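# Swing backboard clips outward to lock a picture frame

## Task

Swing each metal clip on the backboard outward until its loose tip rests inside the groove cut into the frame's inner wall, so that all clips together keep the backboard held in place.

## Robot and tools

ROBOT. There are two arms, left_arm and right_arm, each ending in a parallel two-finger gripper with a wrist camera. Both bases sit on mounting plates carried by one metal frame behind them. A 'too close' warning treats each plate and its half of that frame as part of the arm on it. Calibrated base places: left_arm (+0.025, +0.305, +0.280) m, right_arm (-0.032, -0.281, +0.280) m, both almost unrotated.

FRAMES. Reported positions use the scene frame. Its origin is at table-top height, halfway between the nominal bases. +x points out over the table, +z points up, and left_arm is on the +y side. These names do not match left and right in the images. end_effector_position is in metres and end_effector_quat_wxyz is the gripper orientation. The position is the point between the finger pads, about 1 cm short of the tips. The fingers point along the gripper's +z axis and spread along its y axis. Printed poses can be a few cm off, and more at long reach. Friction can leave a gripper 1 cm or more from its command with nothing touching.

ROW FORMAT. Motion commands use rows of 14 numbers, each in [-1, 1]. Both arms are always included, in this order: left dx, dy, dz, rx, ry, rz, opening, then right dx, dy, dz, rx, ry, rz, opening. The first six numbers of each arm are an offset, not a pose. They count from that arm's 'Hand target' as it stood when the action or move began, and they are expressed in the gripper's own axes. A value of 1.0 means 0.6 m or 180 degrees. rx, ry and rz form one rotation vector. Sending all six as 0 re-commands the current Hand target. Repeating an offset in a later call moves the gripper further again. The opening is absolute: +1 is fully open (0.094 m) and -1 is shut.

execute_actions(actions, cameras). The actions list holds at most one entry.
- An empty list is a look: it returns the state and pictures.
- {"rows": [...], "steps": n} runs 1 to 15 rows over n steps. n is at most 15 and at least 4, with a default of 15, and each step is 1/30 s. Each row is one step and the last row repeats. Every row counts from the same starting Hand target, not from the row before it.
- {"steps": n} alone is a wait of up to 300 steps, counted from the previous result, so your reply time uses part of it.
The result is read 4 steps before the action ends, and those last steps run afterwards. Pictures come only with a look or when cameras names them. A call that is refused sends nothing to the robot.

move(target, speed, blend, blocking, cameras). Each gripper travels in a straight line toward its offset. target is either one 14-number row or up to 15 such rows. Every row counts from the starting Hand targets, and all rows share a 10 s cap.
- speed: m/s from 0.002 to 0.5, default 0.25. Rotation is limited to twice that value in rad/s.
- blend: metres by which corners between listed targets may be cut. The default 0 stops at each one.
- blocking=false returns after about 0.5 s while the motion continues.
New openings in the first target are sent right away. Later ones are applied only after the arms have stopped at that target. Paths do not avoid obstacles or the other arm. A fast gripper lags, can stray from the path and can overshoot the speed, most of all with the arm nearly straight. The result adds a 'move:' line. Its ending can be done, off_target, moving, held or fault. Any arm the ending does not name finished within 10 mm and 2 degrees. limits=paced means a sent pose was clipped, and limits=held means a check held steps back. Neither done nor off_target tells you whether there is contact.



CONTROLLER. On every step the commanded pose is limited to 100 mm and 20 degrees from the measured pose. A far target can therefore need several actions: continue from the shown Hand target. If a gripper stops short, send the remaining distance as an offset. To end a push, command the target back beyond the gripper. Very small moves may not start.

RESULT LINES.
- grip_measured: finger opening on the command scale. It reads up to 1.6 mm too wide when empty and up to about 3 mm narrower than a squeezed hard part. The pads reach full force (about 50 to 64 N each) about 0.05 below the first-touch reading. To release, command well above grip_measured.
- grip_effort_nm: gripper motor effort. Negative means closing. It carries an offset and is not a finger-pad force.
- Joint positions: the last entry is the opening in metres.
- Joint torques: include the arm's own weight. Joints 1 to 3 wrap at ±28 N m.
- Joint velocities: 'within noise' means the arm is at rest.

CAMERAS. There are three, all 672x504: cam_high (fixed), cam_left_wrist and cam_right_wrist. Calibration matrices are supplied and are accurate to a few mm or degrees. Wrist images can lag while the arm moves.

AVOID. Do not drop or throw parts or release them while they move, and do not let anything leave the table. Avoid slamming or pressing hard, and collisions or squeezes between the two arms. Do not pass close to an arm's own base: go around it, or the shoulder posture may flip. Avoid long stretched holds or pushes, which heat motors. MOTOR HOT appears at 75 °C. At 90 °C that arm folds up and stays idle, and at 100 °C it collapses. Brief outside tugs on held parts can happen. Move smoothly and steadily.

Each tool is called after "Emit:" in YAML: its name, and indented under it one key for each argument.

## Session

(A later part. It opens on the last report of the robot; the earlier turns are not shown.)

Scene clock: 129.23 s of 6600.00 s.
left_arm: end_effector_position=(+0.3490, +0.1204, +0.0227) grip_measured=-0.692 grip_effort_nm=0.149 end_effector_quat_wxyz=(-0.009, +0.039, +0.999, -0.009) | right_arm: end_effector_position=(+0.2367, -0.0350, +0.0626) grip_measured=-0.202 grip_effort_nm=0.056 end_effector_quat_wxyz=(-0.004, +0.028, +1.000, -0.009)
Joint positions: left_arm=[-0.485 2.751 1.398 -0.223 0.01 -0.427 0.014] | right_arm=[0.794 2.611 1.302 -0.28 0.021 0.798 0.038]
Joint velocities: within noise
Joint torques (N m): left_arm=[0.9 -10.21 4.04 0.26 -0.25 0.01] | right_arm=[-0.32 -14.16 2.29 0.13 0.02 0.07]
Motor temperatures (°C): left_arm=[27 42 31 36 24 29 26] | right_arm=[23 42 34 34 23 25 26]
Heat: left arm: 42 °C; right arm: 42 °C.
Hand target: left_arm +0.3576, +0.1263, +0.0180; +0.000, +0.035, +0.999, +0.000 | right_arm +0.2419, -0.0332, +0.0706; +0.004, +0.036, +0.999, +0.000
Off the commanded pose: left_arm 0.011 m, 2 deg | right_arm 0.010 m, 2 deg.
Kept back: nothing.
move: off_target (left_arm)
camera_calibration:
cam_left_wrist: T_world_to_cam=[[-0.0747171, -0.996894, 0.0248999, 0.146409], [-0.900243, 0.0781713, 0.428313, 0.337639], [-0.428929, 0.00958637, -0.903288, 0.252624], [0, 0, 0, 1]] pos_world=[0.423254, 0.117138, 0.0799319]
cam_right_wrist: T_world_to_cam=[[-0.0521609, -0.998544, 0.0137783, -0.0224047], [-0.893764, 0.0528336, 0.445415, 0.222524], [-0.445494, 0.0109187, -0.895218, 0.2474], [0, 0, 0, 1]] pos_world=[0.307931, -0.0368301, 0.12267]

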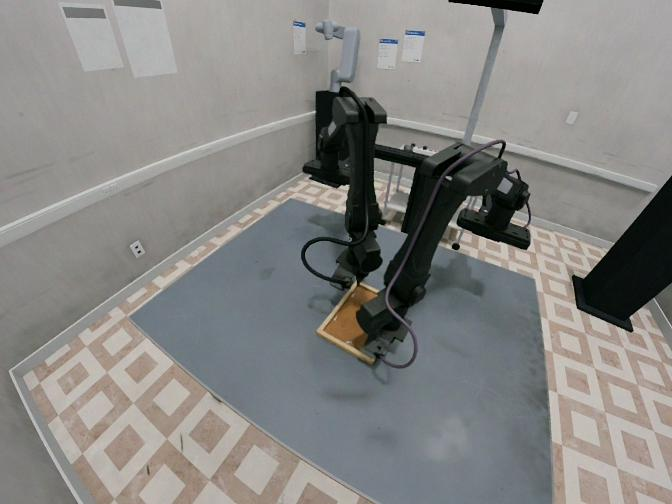

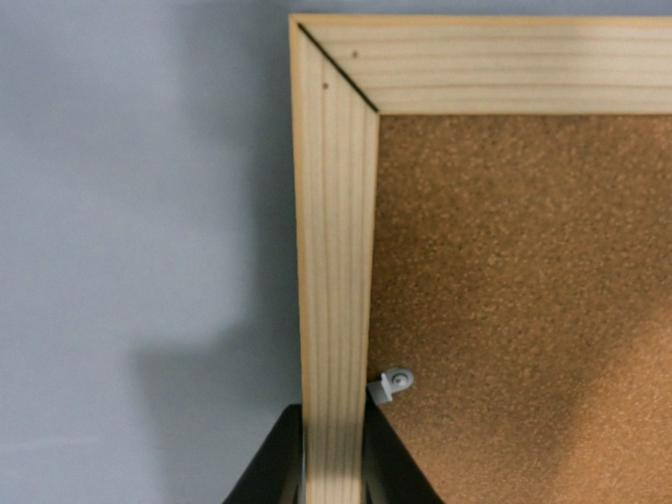

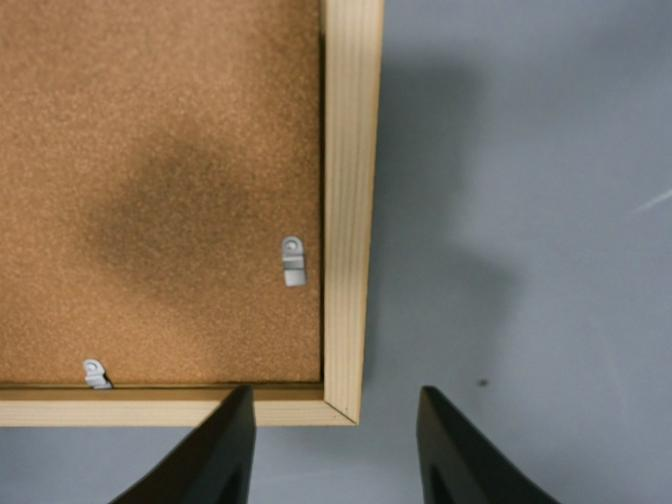

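Emit:
move:
  target: [-0.008,-0.009,0,0,0,0,-0.69,0,0,0,0,0,0,-0.2]
  speed: 0.05

Emit:
zoom_image:
  camera: "cam_left_wrist"
  region: [230, 300, 430, 500]

Scene clock: 130.57 s of 6600.00 s.
left_arm: end_effector_position=(+0.3550, +0.1187, +0.0230) grip_measured=-0.692 grip_effort_nm=0.154 end_effector_quat_wxyz=(-0.008, +0.038, +0.999, -0.006) | right_arm: end_effector_position=(+0.2369, -0.0349, +0.0626) grip_measured=-0.202 grip_effort_nm=0.051 end_effector_quat_wxyz=(-0.003, +0.030, +1.000, -0.008)
Joint positions: left_arm=[-0.484 2.761 1.431 -0.248 0.005 -0.427 0.014] | right_arm=[0.794 2.611 1.302 -0.279 0.021 0.8 0.038]
Joint velocities: within noise
Joint torques (N m): left_arm=[0.2 -10.19 4.27 0.27 -0.2 -0.06] | right_arm=[-0.31 -14.11 2.45 0.13 -0.04 0.11]
Motor temperatures (°C): left_arm=[27 42 31 36 24 29 26] | right_arm=[23 42 34 34 23 25 26]
Heat: left arm: 42 °C; right arm: 42 °C.
Hand target: left_arm +0.3620, +0.1206, +0.0180; +0.000, +0.035, +0.999, +0.000 | right_arm +0.2419, -0.0332, +0.0706; +0.004, +0.036, +0.999, +0.000
Off the commanded pose: left_arm 0.009 m, 1 deg | right_arm 0.010 m, 1 deg.
Kept back: nothing.
move: done
camera_calibration:
cam_left_wrist: T_world_to_cam=[[-0.0736791, -0.997087, 0.0197198, 0.144903], [-0.90114, 0.0750338, 0.426985, 0.343751], [-0.427221, 0.0136895, -0.904044, 0.254425], [0, 0, 0, 1]] pos_world=[0.42914, 0.115205, 0.0803774]
cam_right_wrist: T_world_to_cam=[[-0.0548454, -0.998407, 0.0132519, -0.021596], [-0.89389, 0.0550091, 0.444898, 0.222782], [-0.444918, 0.0125549, -0.895483, 0.247396], [0, 0, 0, 1]] pos_world=[0.308029, -0.0369227, 0.122709]

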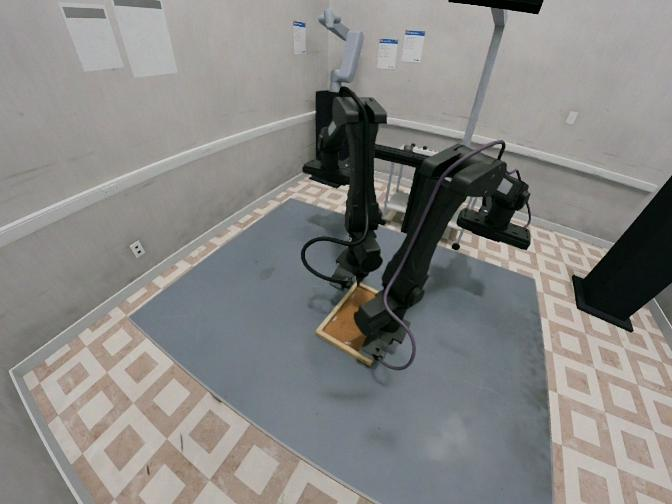

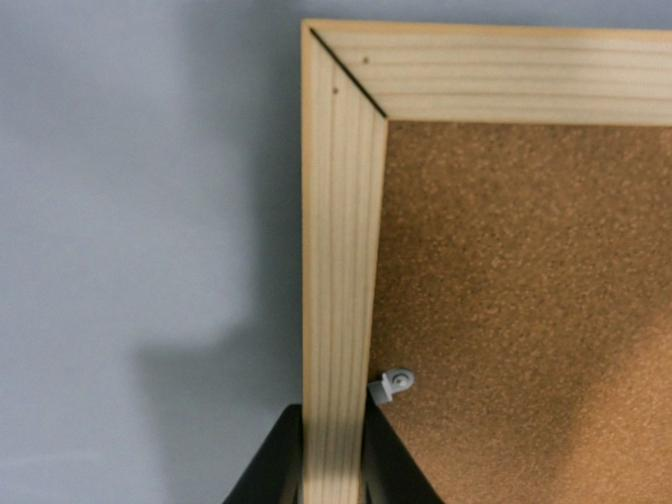

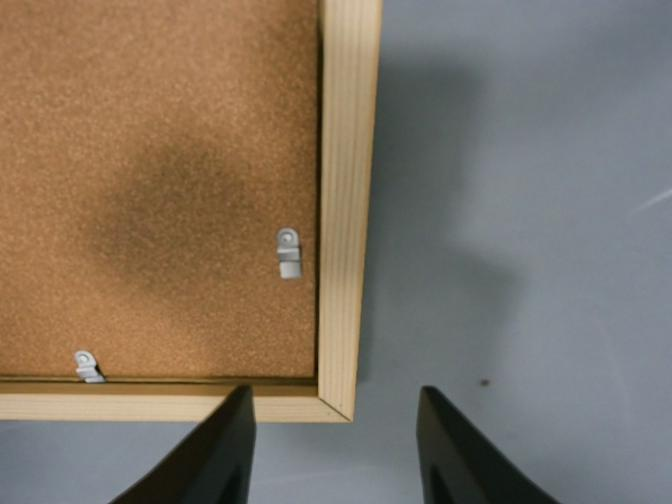

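Scaled by 2.520 from the camera's 672x504 image, which has a finer 960x720 frame.

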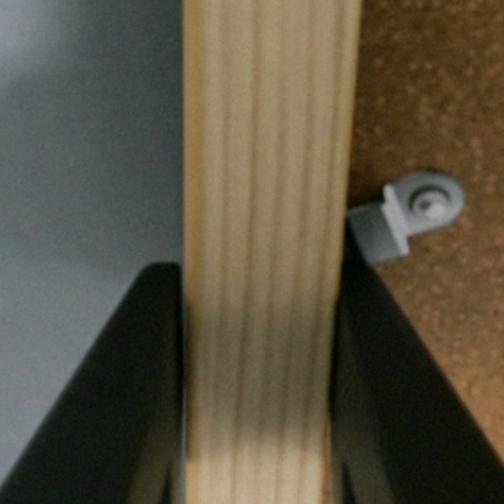

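Emit:
move:
  target: [0.005,0,0,0,0,0,-0.5,0,0,0,0,0,0,-0.2]
  speed: 0.05

Emit:
zoom_image:
  camera: "cam_left_wrist"
  region: [230, 300, 430, 500]

Scene clock: 131.70 s of 6600.00 s.
left_arm: end_effector_position=(+0.3553, +0.1193, +0.0230) grip_measured=-0.503 grip_effort_nm=0.159 end_effector_quat_wxyz=(-0.008, +0.039, +0.999, -0.004) | right_arm: end_effector_position=(+0.2369, -0.0349, +0.0626) grip_measured=-0.202 grip_effort_nm=0.056 end_effector_quat_wxyz=(-0.003, +0.030, +1.000, -0.008)
Joint positions: left_arm=[-0.484 2.761 1.432 -0.248 0.001 -0.427 0.023] | right_arm=[0.794 2.611 1.302 -0.279 0.021 0.801 0.038]
Joint velocities: within noise
Joint torques (N m): left_arm=[-0.05 -10.56 3.28 0.35 -0.15 -0.1] | right_arm=[-0.21 -13.97 2.44 0.14 -0.01 0.06]
Motor temperatures (°C): left_arm=[27 42 31 36 24 29 26] | right_arm=[23 43 34 34 23 25 26]
Heat: left arm: 42 °C; right arm: 43 °C.
Hand target: left_arm +0.3590, +0.1208, +0.0181; +0.000, +0.035, +0.999, +0.000 | right_arm +0.2419, -0.0332, +0.0706; +0.004, +0.036, +0.999, -0.001
Off the commanded pose: left_arm 0.006 m, 1 deg | right_arm 0.010 m, 1 deg.
Kept back: nothing.
move: done
camera_calibration:
cam_left_wrist: T_world_to_cam=[[-0.0737493, -0.997147, 0.0160948, 0.14564], [-0.901781, 0.0735701, 0.425886, 0.344408], [-0.425855, 0.0168949, -0.904633, 0.253731], [0, 0, 0, 1]] pos_world=[0.429374, 0.115599, 0.0805108]
cam_right_wrist: T_world_to_cam=[[-0.0552263, -0.998386, 0.0132543, -0.0215052], [-0.893872, 0.0553513, 0.444892, 0.22279], [-0.444908, 0.0127221, -0.895486, 0.247399], [0, 0, 0, 1]] pos_world=[0.308028, -0.0369496, 0.12271]

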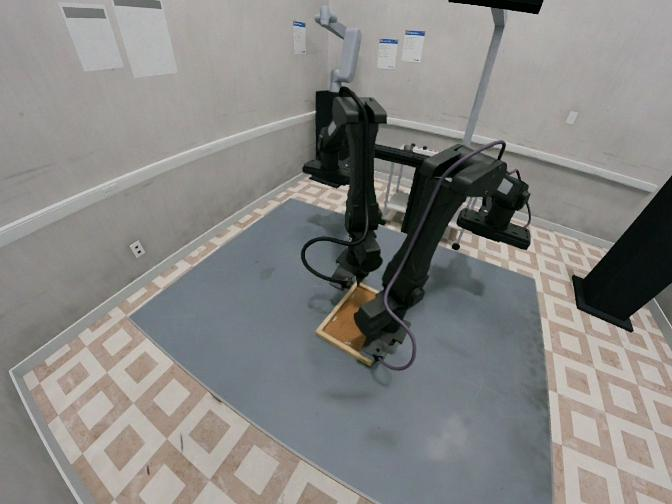

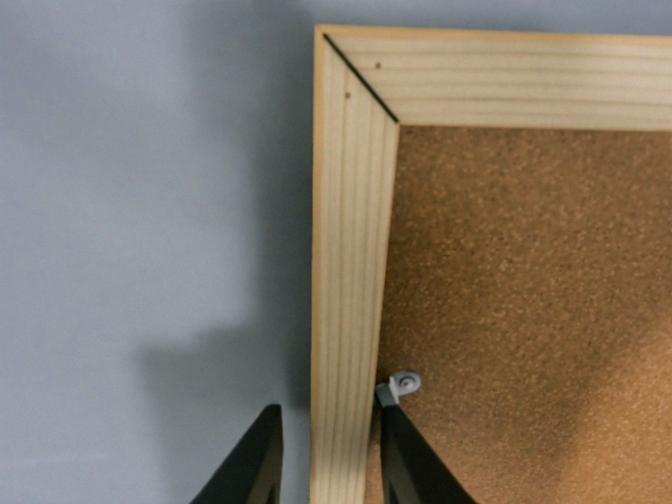

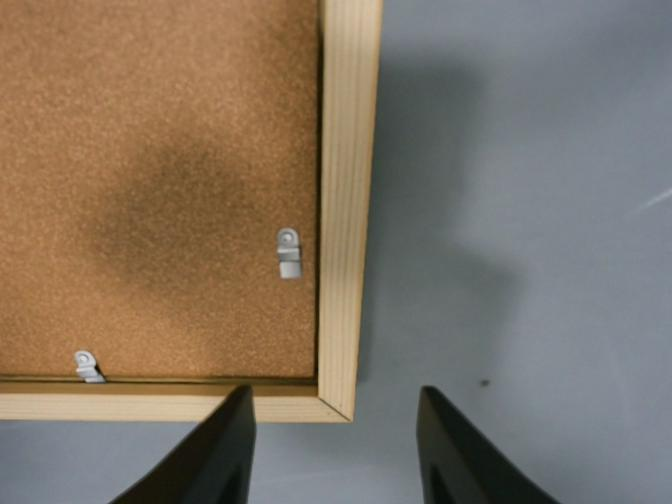

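Scaled by 2.520 from the camera's 672x504 image, which has a finer 960x720 frame.

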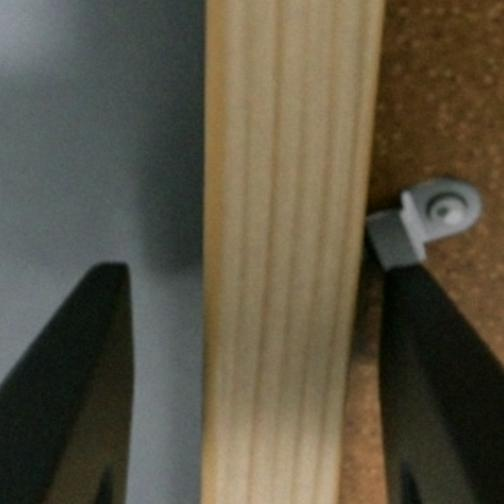

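Emit:
move:
  target:
    - [-0.003,0,0,0,0,0,-0.6,0,0,0,0,0,0,-0.2]
    - [-0.003,0,0,0,0,0,-0.71,0,0,0,0,0,0,-0.2]
  speed: 0.05

Emit:
zoom_image:
  camera: "cam_left_wrist"
  region: [230, 300, 430, 500]

Scene clock: 133.83 s of 6600.00 s.
left_arm: end_effector_position=(+0.3554, +0.1191, +0.0230) grip_measured=-0.707 grip_effort_nm=-0.125 end_effector_quat_wxyz=(-0.008, +0.039, +0.999, -0.005) | right_arm: end_effector_position=(+0.2369, -0.0348, +0.0626) grip_measured=-0.202 grip_effort_nm=0.056 end_effector_quat_wxyz=(-0.003, +0.030, +1.000, -0.008)
Joint positions: left_arm=[-0.484 2.761 1.432 -0.248 0.002 -0.427 0.014] | right_arm=[0.794 2.611 1.302 -0.279 0.021 0.801 0.038]
Joint velocities: within noise
Joint torques (N m): left_arm=[0.09 -10.33 3.95 0.3 -0.16 -0.08] | right_arm=[-0.24 -14.27 2.32 0.14 0.02 0.03]
Motor temperatures (°C): left_arm=[27 42 31 36 24 29 26] | right_arm=[23 43 34 34 23 25 26]
Heat: left arm: 42 °C; right arm: 43 °C.
Hand target: left_arm +0.3609, +0.1206, +0.0181; +0.000, +0.035, +0.999, +0.000 | right_arm +0.2419, -0.0332, +0.0706; +0.004, +0.036, +0.999, +0.000
Off the commanded pose: left_arm 0.008 m, 1 deg | right_arm 0.010 m, 1 deg.
Kept back: nothing.
move: done
camera_calibration:
cam_left_wrist: T_world_to_cam=[[-0.0737433, -0.997136, 0.0167596, 0.14548], [-0.901987, 0.0738566, 0.425398, 0.34459], [-0.425418, 0.0162534, -0.904851, 0.253715], [0, 0, 0, 1]] pos_world=[0.429479, 0.11549, 0.0805482]
cam_right_wrist: T_world_to_cam=[[-0.0552352, -0.998389, 0.0129817, -0.0214183], [-0.893997, 0.0552415, 0.444655, 0.22289], [-0.444656, 0.012955, -0.895608, 0.247384], [0, 0, 0, 1]] pos_world=[0.308081, -0.0369015, 0.122728]

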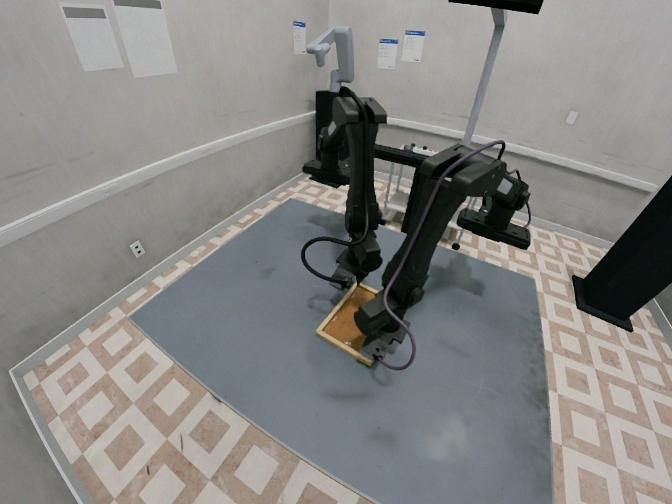

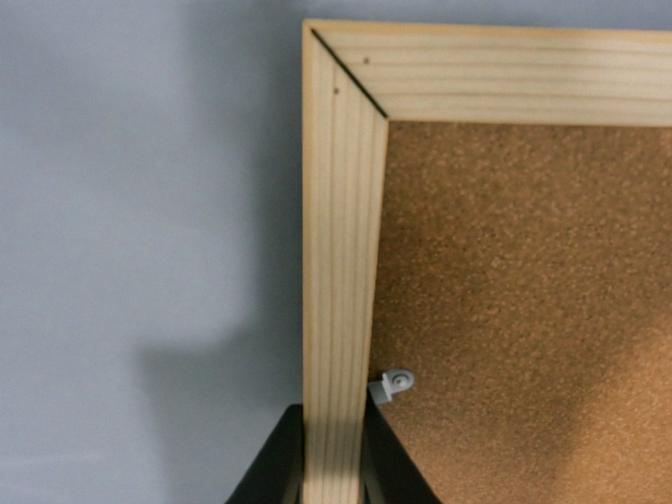

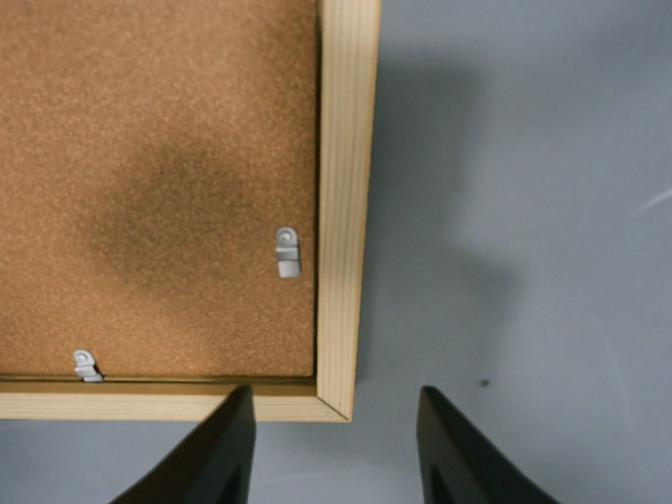

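Scaled by 2.520 from the camera's 672x504 image, which has a finer 960x720 frame.

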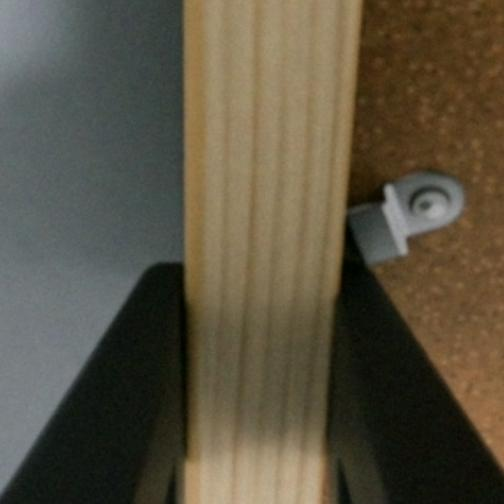

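Emit:
move:
  target: [0.003,0,0,0,0,0,-0.45,-0.018,0.006,0.064,0,0,0,-0.15]
  speed: 0.1

Scene clock: 135.40 s of 6600.00 s.
left_arm: end_effector_position=(+0.3558, +0.1196, +0.0230) grip_measured=-0.453 grip_effort_nm=0.154 end_effector_quat_wxyz=(-0.007, +0.038, +0.999, -0.003) | right_arm: end_effector_position=(+0.2533, -0.0273, +0.0413) grip_measured=-0.152 grip_effort_nm=0.061 end_effector_quat_wxyz=(+0.008, +0.036, +0.999, +0.002)
Joint positions: left_arm=[-0.484 2.761 1.432 -0.247 -0.001 -0.427 0.026] | right_arm=[0.779 2.699 1.384 -0.242 0.021 0.797 0.04]
Joint velocities: within noise
Joint torques (N m): left_arm=[-0.08 -10.54 3.25 0.35 -0.13 -0.09] | right_arm=[-0.32 -9.95 4.66 0.19 0.01 -0.09]
Motor temperatures (°C): left_arm=[27 42 31 35 24 28 26] | right_arm=[23 43 34 34 23 25 26]
Heat: left arm: 42 °C; right arm: 43 °C.
Hand target: left_arm +0.3591, +0.1208, +0.0181; +0.000, +0.035, +0.999, +0.000 | right_arm +0.2532, -0.0304, +0.0323; +0.004, +0.036, +0.999, -0.001
Off the commanded pose: left_arm 0.006 m, 1 deg | right_arm 0.010 m, 1 deg.
Kept back: nothing.
move: done
camera_calibration:
cam_left_wrist: T_world_to_cam=[[-0.0734079, -0.997197, 0.014489, 0.145946], [-0.902702, 0.0726137, 0.424095, 0.345336], [-0.423958, 0.0180526, -0.905502, 0.253142], [0, 0, 0, 1]] pos_world=[0.42977, 0.11589, 0.0806508]
cam_right_wrist: T_world_to_cam=[[-0.0671257, -0.997705, -0.00890167, -0.00886686], [-0.903238, 0.0569749, 0.425342, 0.249743], [-0.423858, 0.0365917, -0.904989, 0.231257], [0, 0, 0, 1]] pos_world=[0.323002, -0.0315377, 0.10298]

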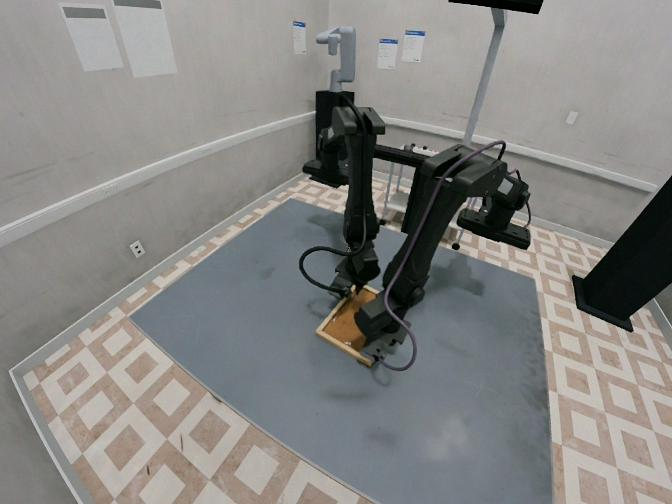

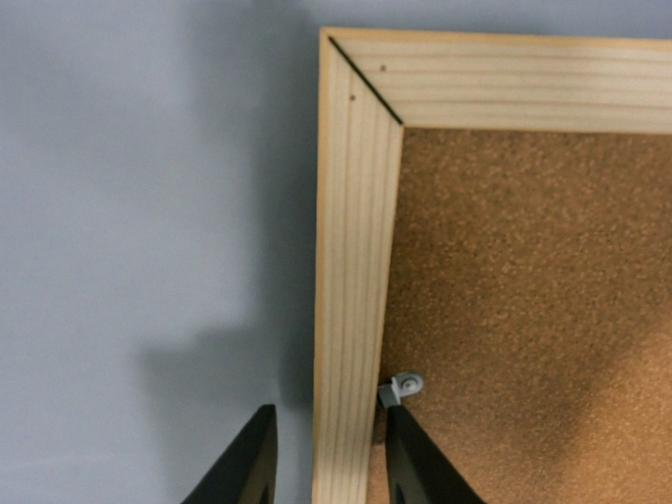

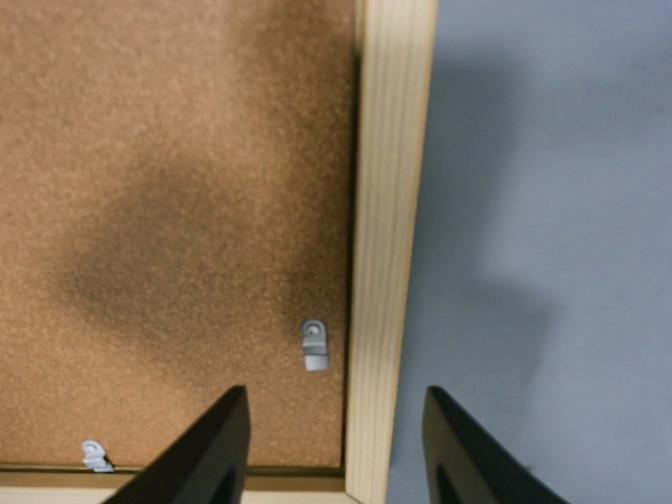

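Emit:
move:
  target: [0,0,0,0,0,0,-0.45,0.0115,-0.0093,0.034,0,0,0,-0.15]
  speed: 0.06

Scene clock: 136.53 s of 6600.00 s.
left_arm: end_effector_position=(+0.3558, +0.1196, +0.0230) grip_measured=-0.453 grip_effort_nm=0.154 end_effector_quat_wxyz=(-0.007, +0.038, +0.999, -0.003) | right_arm: end_effector_position=(+0.2493, -0.0305, +0.0222) grip_measured=-0.152 grip_effort_nm=0.046 end_effector_quat_wxyz=(+0.010, +0.036, +0.999, +0.004)
Joint positions: left_arm=[-0.484 2.761 1.432 -0.247 -0.001 -0.427 0.026] | right_arm=[0.779 2.753 1.384 -0.183 0.021 0.797 0.04]
Joint velocities: within noise
Joint torques (N m): left_arm=[-0.09 -10.55 3.29 0.35 -0.13 -0.1] | right_arm=[-0.28 -9.73 3.71 0.19 0 -0.08]
Motor temperatures (°C): left_arm=[27 42 31 35 24 28 26] | right_arm=[23 43 34 34 23 25 26]
Heat: left arm: 42 °C; right arm: 43 °C.
Hand target: left_arm +0.3591, +0.1208, +0.0181; +0.000, +0.035, +0.999, +0.000 | right_arm +0.2460, -0.0355, +0.0118; +0.004, +0.036, +0.999, -0.001
Off the commanded pose: left_arm 0.006 m, 1 deg | right_arm 0.012 m, 1 deg.
Kept back: nothing.
move: off_target (right_arm)
camera_calibration:
cam_left_wrist: T_world_to_cam=[[-0.0734079, -0.997197, 0.014489, 0.145946], [-0.902702, 0.0726137, 0.424095, 0.345336], [-0.423958, 0.0180526, -0.905502, 0.253142], [0, 0, 0, 1]] pos_world=[0.42977, 0.11589, 0.0806508]
cam_right_wrist: T_world_to_cam=[[-0.0671541, -0.997665, -0.0124335, -0.0124125], [-0.904806, 0.0556422, 0.422173, 0.254854], [-0.420496, 0.0396006, -0.90643, 0.211675], [0, 0, 0, 1]] pos_world=[0.318768, -0.0349466, 0.0841215]

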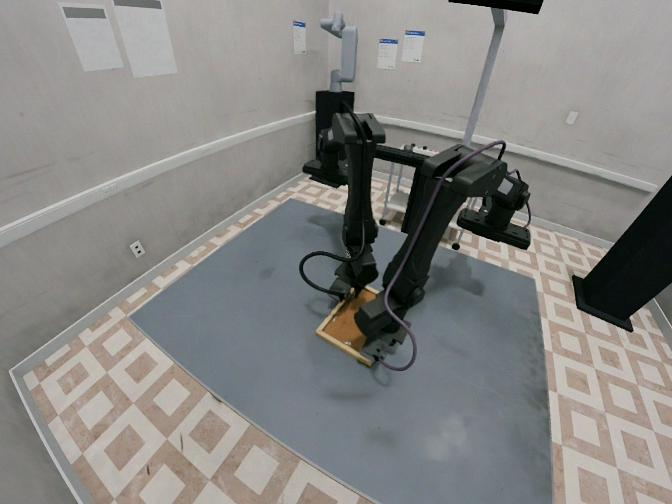

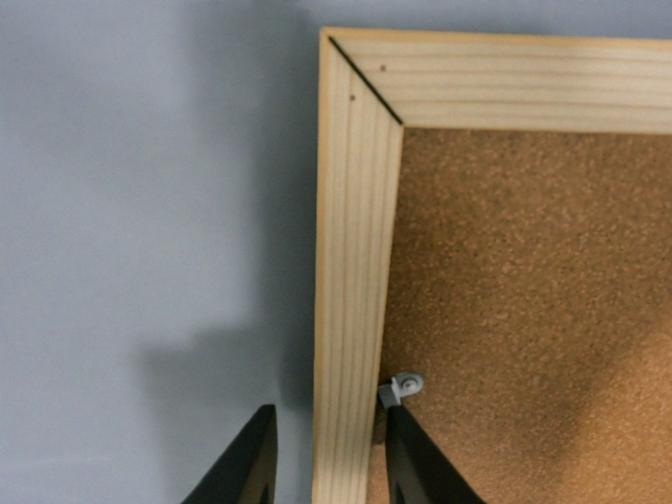

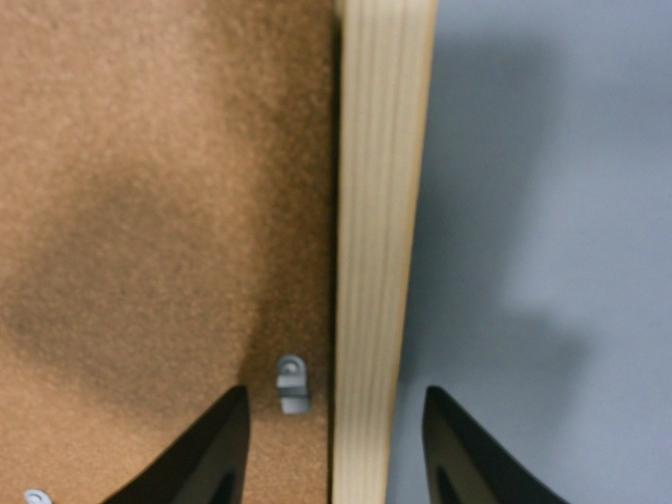

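Emit:
move:
  target:
    - [0,0,0,0,0,0,-0.45,0,0,0.003,0,0,0,-0.15]
    - [0,0,0,0,0,0,-0.45,0,0,0.003,0,0,0,-0.42]
  speed: 0.06

Emit:
zoom_image:
  camera: "cam_right_wrist"
  region: [230, 300, 430, 500]

Scene clock: 137.97 s of 6600.00 s.
left_arm: end_effector_position=(+0.3558, +0.1196, +0.0230) grip_measured=-0.453 grip_effort_nm=0.154 end_effector_quat_wxyz=(-0.007, +0.038, +0.999, -0.003) | right_arm: end_effector_position=(+0.2493, -0.0305, +0.0211) grip_measured=-0.418 grip_effort_nm=-0.125 end_effector_quat_wxyz=(+0.010, +0.036, +0.999, +0.005)
Joint positions: left_arm=[-0.484 2.761 1.432 -0.247 -0.001 -0.427 0.026] | right_arm=[0.779 2.756 1.384 -0.178 0.021 0.797 0.027]
Joint velocities: within noise
Joint torques (N m): left_arm=[-0.08 -10.56 3.25 0.34 -0.13 -0.09] | right_arm=[-0.24 -9.54 4 0.21 0.01 -0.07]
Motor temperatures (°C): left_arm=[27 42 31 35 24 28 26] | right_arm=[23 43 34 34 23 25 26]
Heat: left arm: 42 °C; right arm: 43 °C.
Hand target: left_arm +0.3591, +0.1208, +0.0181; +0.000, +0.035, +0.999, +0.000 | right_arm +0.2461, -0.0355, +0.0100; +0.004, +0.036, +0.999, -0.001
Off the commanded pose: left_arm 0.006 m, 1 deg | right_arm 0.013 m, 1 deg.
Kept back: nothing.
move: off_target (right_arm); target 2's new opening was sent with right_arm's hand 0.014 m and 1 deg from that target
camera_calibration:
cam_left_wrist: T_world_to_cam=[[-0.0734079, -0.997197, 0.014489, 0.145946], [-0.902702, 0.0726137, 0.424095, 0.345336], [-0.423958, 0.0180526, -0.905502, 0.253142], [0, 0, 0, 1]] pos_world=[0.42977, 0.11589, 0.0806508]
cam_right_wrist: T_world_to_cam=[[-0.0671615, -0.997647, -0.0137919, -0.0123253], [-0.905406, 0.0551324, 0.420952, 0.255507], [-0.419201, 0.0407591, -0.906978, 0.210453], [0, 0, 0, 1]] pos_world=[0.318732, -0.0349609, 0.0831498]

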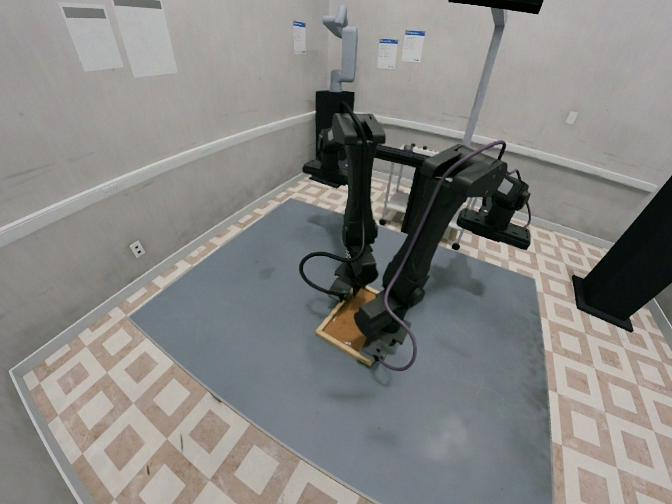

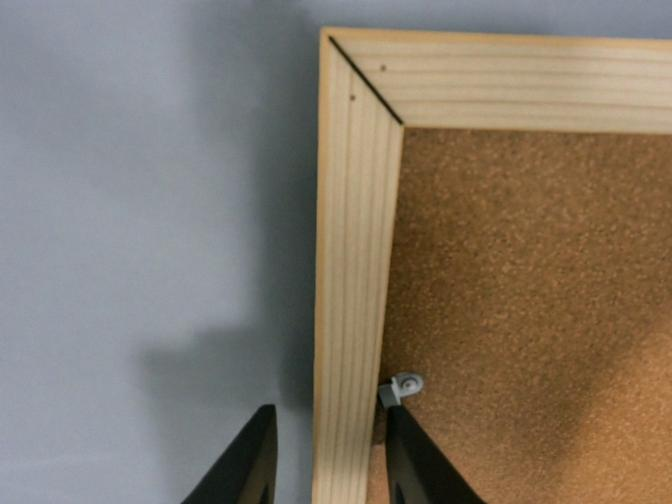

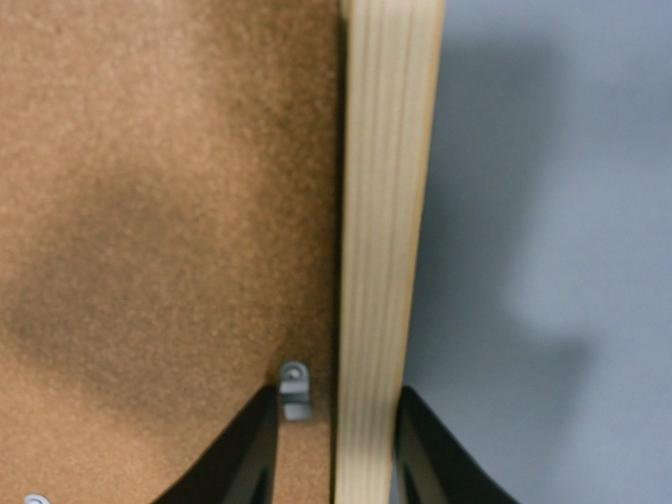

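Scaled by 2.520 from the camera's 672x504 image, which has a finer 960x720 frame.

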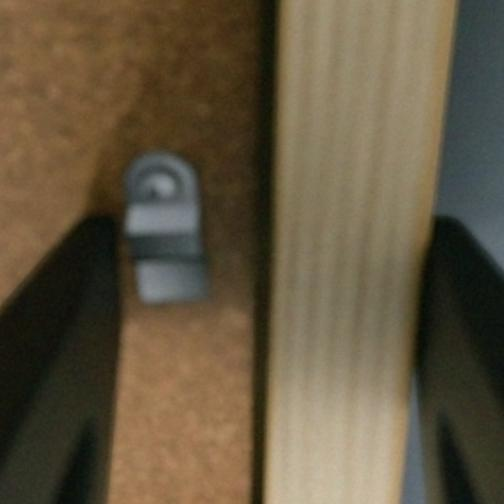

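Emit:
move:
  target:
    - [0,0,0,0,0,0,-0.45,0,-0.004,0,0,0,0,-0.52]
    - [0,0,0,0,0,0,-0.45,0,-0.009,0,0,0,0,-0.6]
  speed: 0.05

Emit:
zoom_image:
  camera: "cam_right_wrist"
  region: [230, 300, 430, 500]

Scene clock: 140.10 s of 6600.00 s.
left_arm: end_effector_position=(+0.3568, +0.1196, +0.0230) grip_measured=-0.453 grip_effort_nm=0.154 end_effector_quat_wxyz=(-0.005, +0.038, +0.999, -0.003) | right_arm: end_effector_position=(+0.2509, -0.0322, +0.0211) grip_measured=-0.597 grip_effort_nm=-0.173 end_effector_quat_wxyz=(+0.009, +0.035, +0.999, +0.006)
Joint positions: left_arm=[-0.484 2.761 1.432 -0.244 -0.003 -0.427 0.026] | right_arm=[0.771 2.756 1.384 -0.178 0.017 0.788 0.019]
Joint velocities: within noise
Joint torques (N m): left_arm=[-0.08 -10.55 3.29 0.32 -0.11 -0.09] | right_arm=[-0.38 -9.99 2.37 0.38 0.03 -0.07]
Motor temperatures (°C): left_arm=[27 42 31 35 24 28 26] | right_arm=[23 43 34 33 23 25 26]
Heat: left arm: 42 °C; right arm: 43 °C.
Hand target: left_arm +0.3591, +0.1208, +0.0181; +0.000, +0.035, +0.999, +0.000 | right_arm +0.2457, -0.0409, +0.0100; +0.004, +0.036, +0.999, +0.000
Off the commanded pose: left_arm 0.006 m, 1 deg | right_arm 0.015 m, 1 deg.
Kept back: nothing.
move: off_target (right_arm); target 2's new opening was sent with right_arm's hand 0.015 m and 1 deg from that target
camera_calibration:
cam_left_wrist: T_world_to_cam=[[-0.0734373, -0.997204, 0.0138409, 0.145987], [-0.90444, 0.072441, 0.420405, 0.346923], [-0.420232, 0.0183551, -0.907231, 0.252207], [0, 0, 0, 1]] pos_world=[0.430477, 0.115818, 0.0809416]
cam_right_wrist: T_world_to_cam=[[-0.0663587, -0.997664, -0.0162405, -0.0141374], [-0.904389, 0.0532627, 0.423371, 0.256643], [-0.421517, 0.0427821, -0.905811, 0.211747], [0, 0, 0, 1]] pos_world=[0.320422, -0.0368329, 0.0829178]

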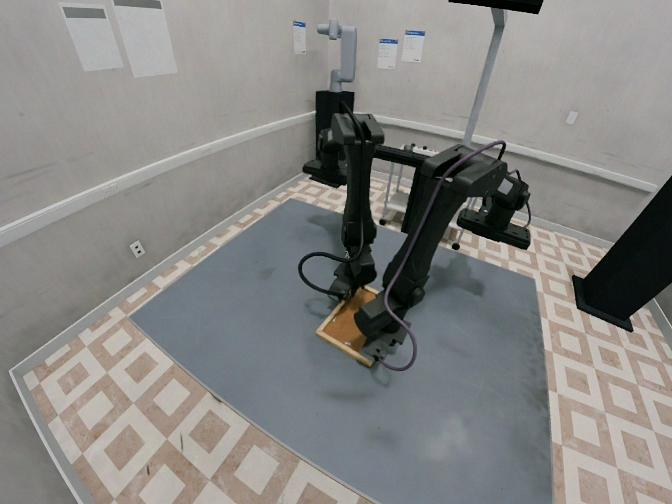

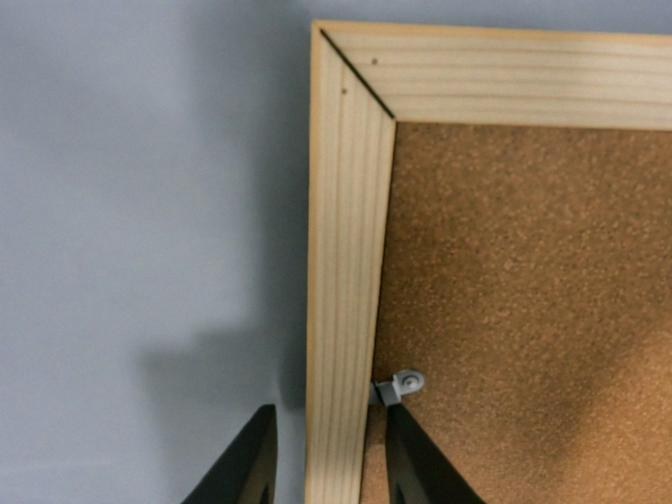

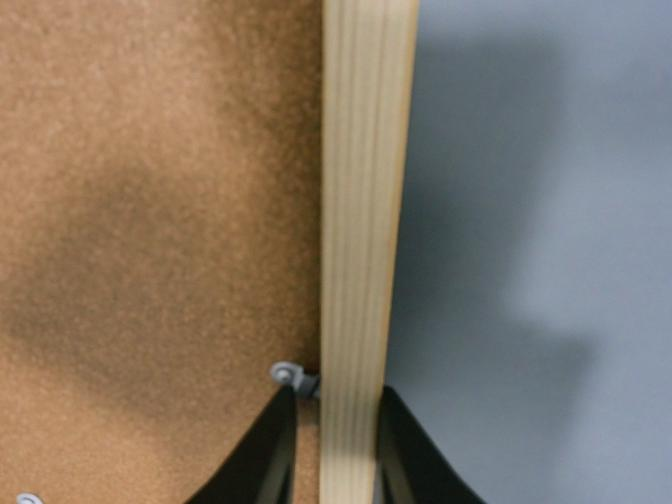

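Scaled by 2.520 from the camera's 672x504 image, which has a finer 960x720 frame.

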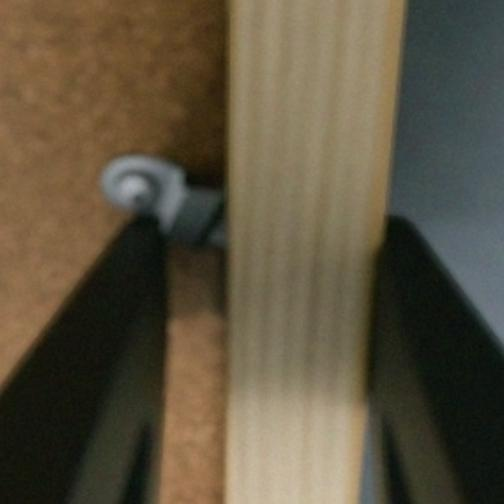

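Emit:
move:
  target:
    - [0,0,0,0,0,0,-0.45,0,-0.004,0,0,0,0,-0.66]
    - [0,0,0,0,0,0,-0.45,0,-0.008,0,0,0,0,-0.72]
  speed: 0.05

Emit:
zoom_image:
  camera: "cam_right_wrist"
  region: [230, 300, 430, 500]

Emit:
zoom_image:
  camera: "cam_left_wrist"
  region: [230, 300, 430, 500]

Scene clock: 142.23 s of 6600.00 s.
left_arm: end_effector_position=(+0.3570, +0.1196, +0.0230) grip_measured=-0.453 grip_effort_nm=0.154 end_effector_quat_wxyz=(-0.004, +0.038, +0.999, -0.003) | right_arm: end_effector_position=(+0.2507, -0.0350, +0.0199) grip_measured=-0.716 grip_effort_nm=-0.222 end_effector_quat_wxyz=(+0.008, +0.034, +0.999, +0.008)
Joint positions: left_arm=[-0.484 2.761 1.432 -0.243 -0.004 -0.427 0.026] | right_arm=[0.763 2.756 1.373 -0.165 0.012 0.779 0.013]
Joint velocities: within noise
Joint torques (N m): left_arm=[-0.09 -10.56 3.3 0.32 -0.11 -0.1] | right_arm=[-0.65 -10.24 1.83 0.37 0.07 -0.06]
Motor temperatures (°C): left_arm=[27 42 31 35 24 28 26] | right_arm=[23 43 34 33 23 25 26]
Heat: left arm: 42 °C; right arm: 43 °C.
Hand target: left_arm +0.3591, +0.1208, +0.0181; +0.000, +0.035, +0.999, +0.000 | right_arm +0.2453, -0.0456, +0.0100; +0.004, +0.036, +0.999, +0.000
Off the commanded pose: left_arm 0.006 m, 1 deg | right_arm 0.016 m, 1 deg.
Kept back: nothing.
move: off_target (right_arm); target 2's new opening was sent with right_arm's hand 0.016 m and 1 deg from that target
camera_calibration:
cam_left_wrist: T_world_to_cam=[[-0.0734454, -0.997208, 0.0134657, 0.146043], [-0.904876, 0.0723095, 0.419489, 0.347324], [-0.419291, 0.0186247, -0.907661, 0.251944], [0, 0, 0, 1]] pos_world=[0.430649, 0.115828, 0.0810144]
cam_right_wrist: T_world_to_cam=[[-0.0644059, -0.9977, -0.0211464, -0.0172755], [-0.90387, 0.0493418, 0.424952, 0.256855], [-0.422932, 0.0464831, -0.904969, 0.21122], [0, 0, 0, 1]] pos_world=[0.320383, -0.0397276, 0.0816308]

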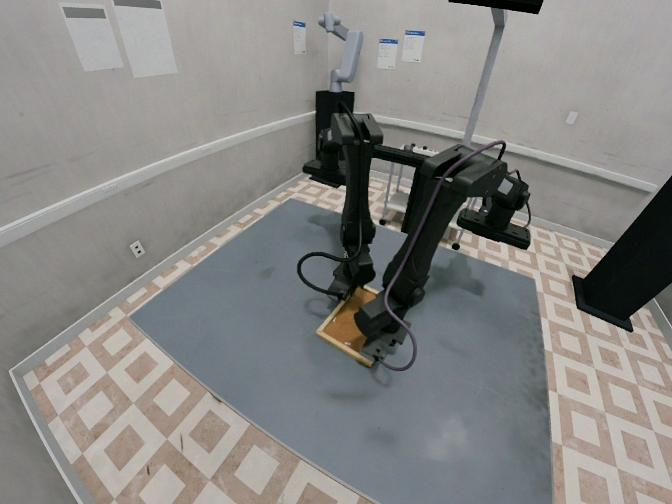

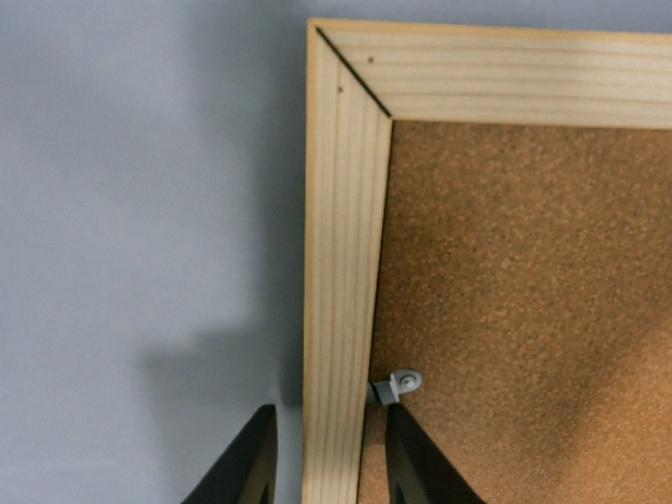

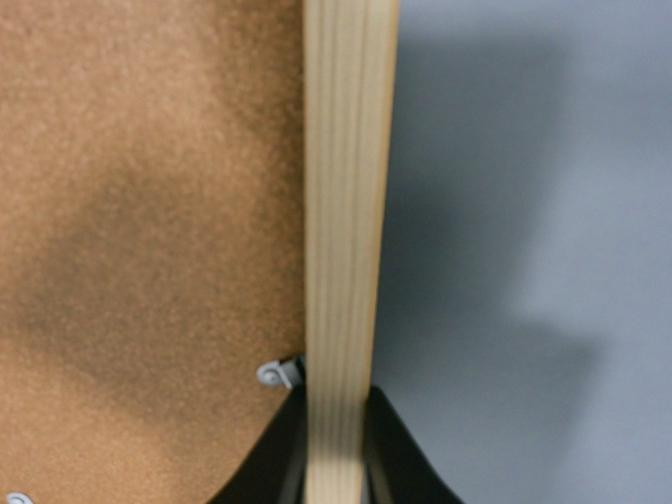

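Scaled by 2.520 from the camera's 672x504 image, which has a finer 960x720 frame.

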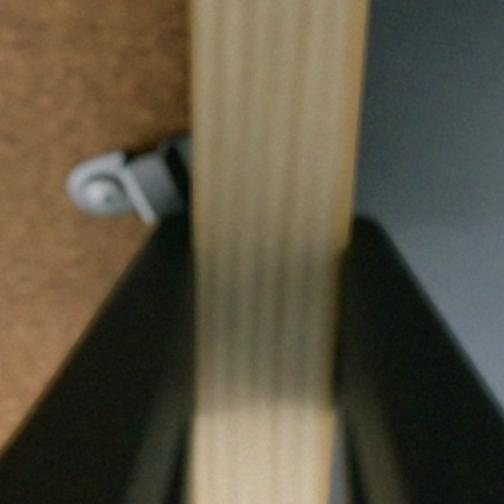

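Scaled by 2.520 from the camera's 672x504 image, which has a finer 960x720 frame.

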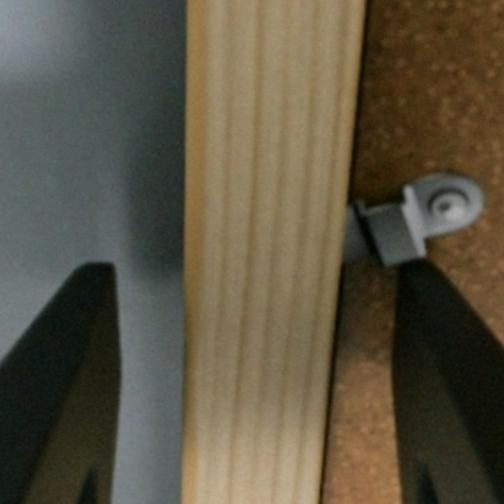

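Emit:
move:
  target:
    - [0,0,0,0,0,0,-0.45,0,0.003,0,0,0,0,-0.8]
    - [-0.006,0,0,0,0,0,-0.45,0,0.003,0,0,0,0,-0.8]
  speed: 0.05

Emit:
zoom_image:
  camera: "cam_left_wrist"
  region: [230, 300, 430, 500]

Scene clock: 144.00 s of 6600.00 s.
left_arm: end_effector_position=(+0.3594, +0.1183, +0.0232) grip_measured=-0.453 grip_effort_nm=0.154 end_effector_quat_wxyz=(-0.002, +0.038, +0.999, -0.004) | right_arm: end_effector_position=(+0.2506, -0.0351, +0.0199) grip_measured=-0.786 grip_effort_nm=-1.067 end_effector_quat_wxyz=(+0.008, +0.034, +0.999, +0.008)
Joint positions: left_arm=[-0.484 2.763 1.439 -0.243 -0.004 -0.427 0.026] | right_arm=[0.763 2.756 1.373 -0.166 0.012 0.779 0.01]
Joint velocities: within noise
Joint torques (N m): left_arm=[0.23 -10.24 4.08 0.21 -0.1 -0.06] | right_arm=[-0.29 -10.07 2.37 0.31 0.07 -0.01]
Motor temperatures (°C): left_arm=[27 42 31 35 24 28 26] | right_arm=[23 43 34 33 23 25 26]
Heat: left arm: 42 °C; right arm: 43 °C.
Hand target: left_arm +0.3626, +0.1206, +0.0180; +0.000, +0.035, +0.999, +0.000 | right_arm +0.2454, -0.0439, +0.0100; +0.004, +0.036, +0.999, -0.001
Off the commanded pose: left_arm 0.007 m, 1 deg | right_arm 0.014 m, 1 deg.
Kept back: nothing.
move: off_target (right_arm)
camera_calibration:
cam_left_wrist: T_world_to_cam=[[-0.0734427, -0.997176, 0.0156929, 0.144857], [-0.906833, 0.0733208, 0.415065, 0.350187], [-0.415043, 0.0162526, -0.909657, 0.2519], [0, 0, 0, 1]] pos_world=[0.432749, 0.114678, 0.0815187]
cam_right_wrist: T_world_to_cam=[[-0.0644075, -0.997711, -0.0206131, -0.0174187], [-0.903624, 0.0495437, 0.425451, 0.256669], [-0.423456, 0.0460287, -0.904747, 0.211272], [0, 0, 0, 1]] pos_world=[0.320275, -0.0398197, 0.0815887]

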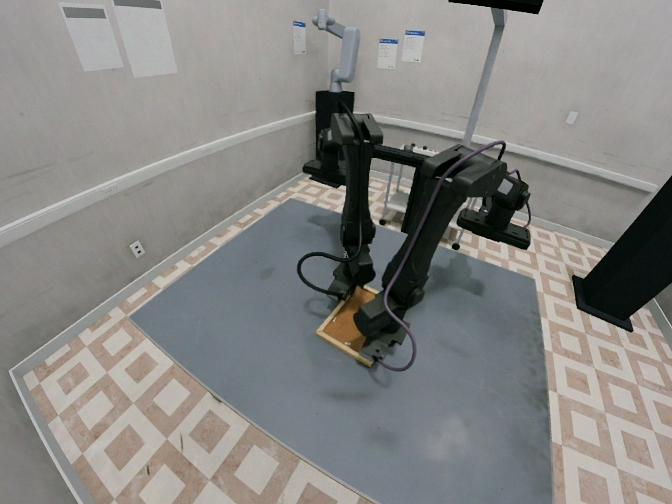

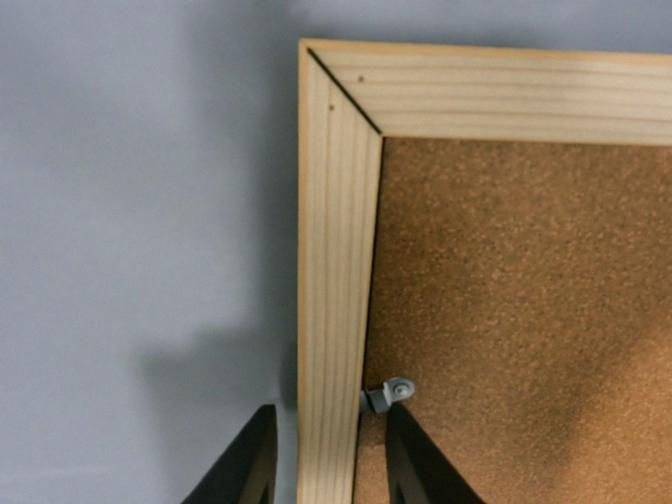

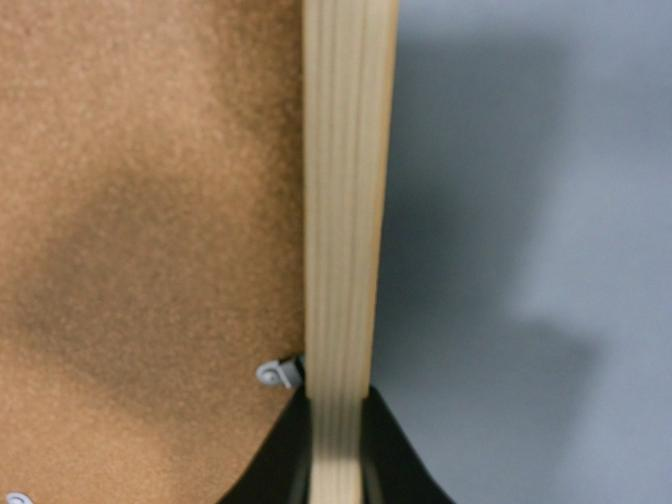

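Scaled by 2.520 from the camera's 672x504 image, which has a finer 960x720 frame.

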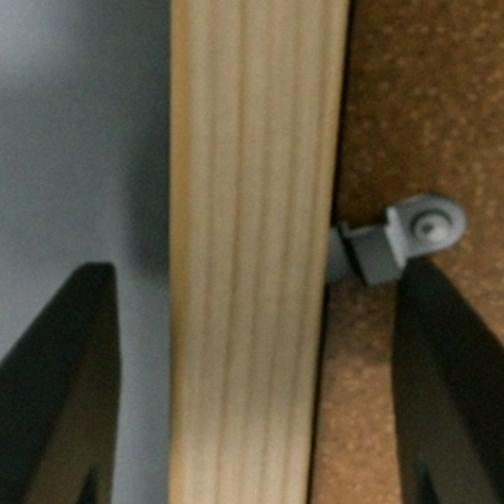

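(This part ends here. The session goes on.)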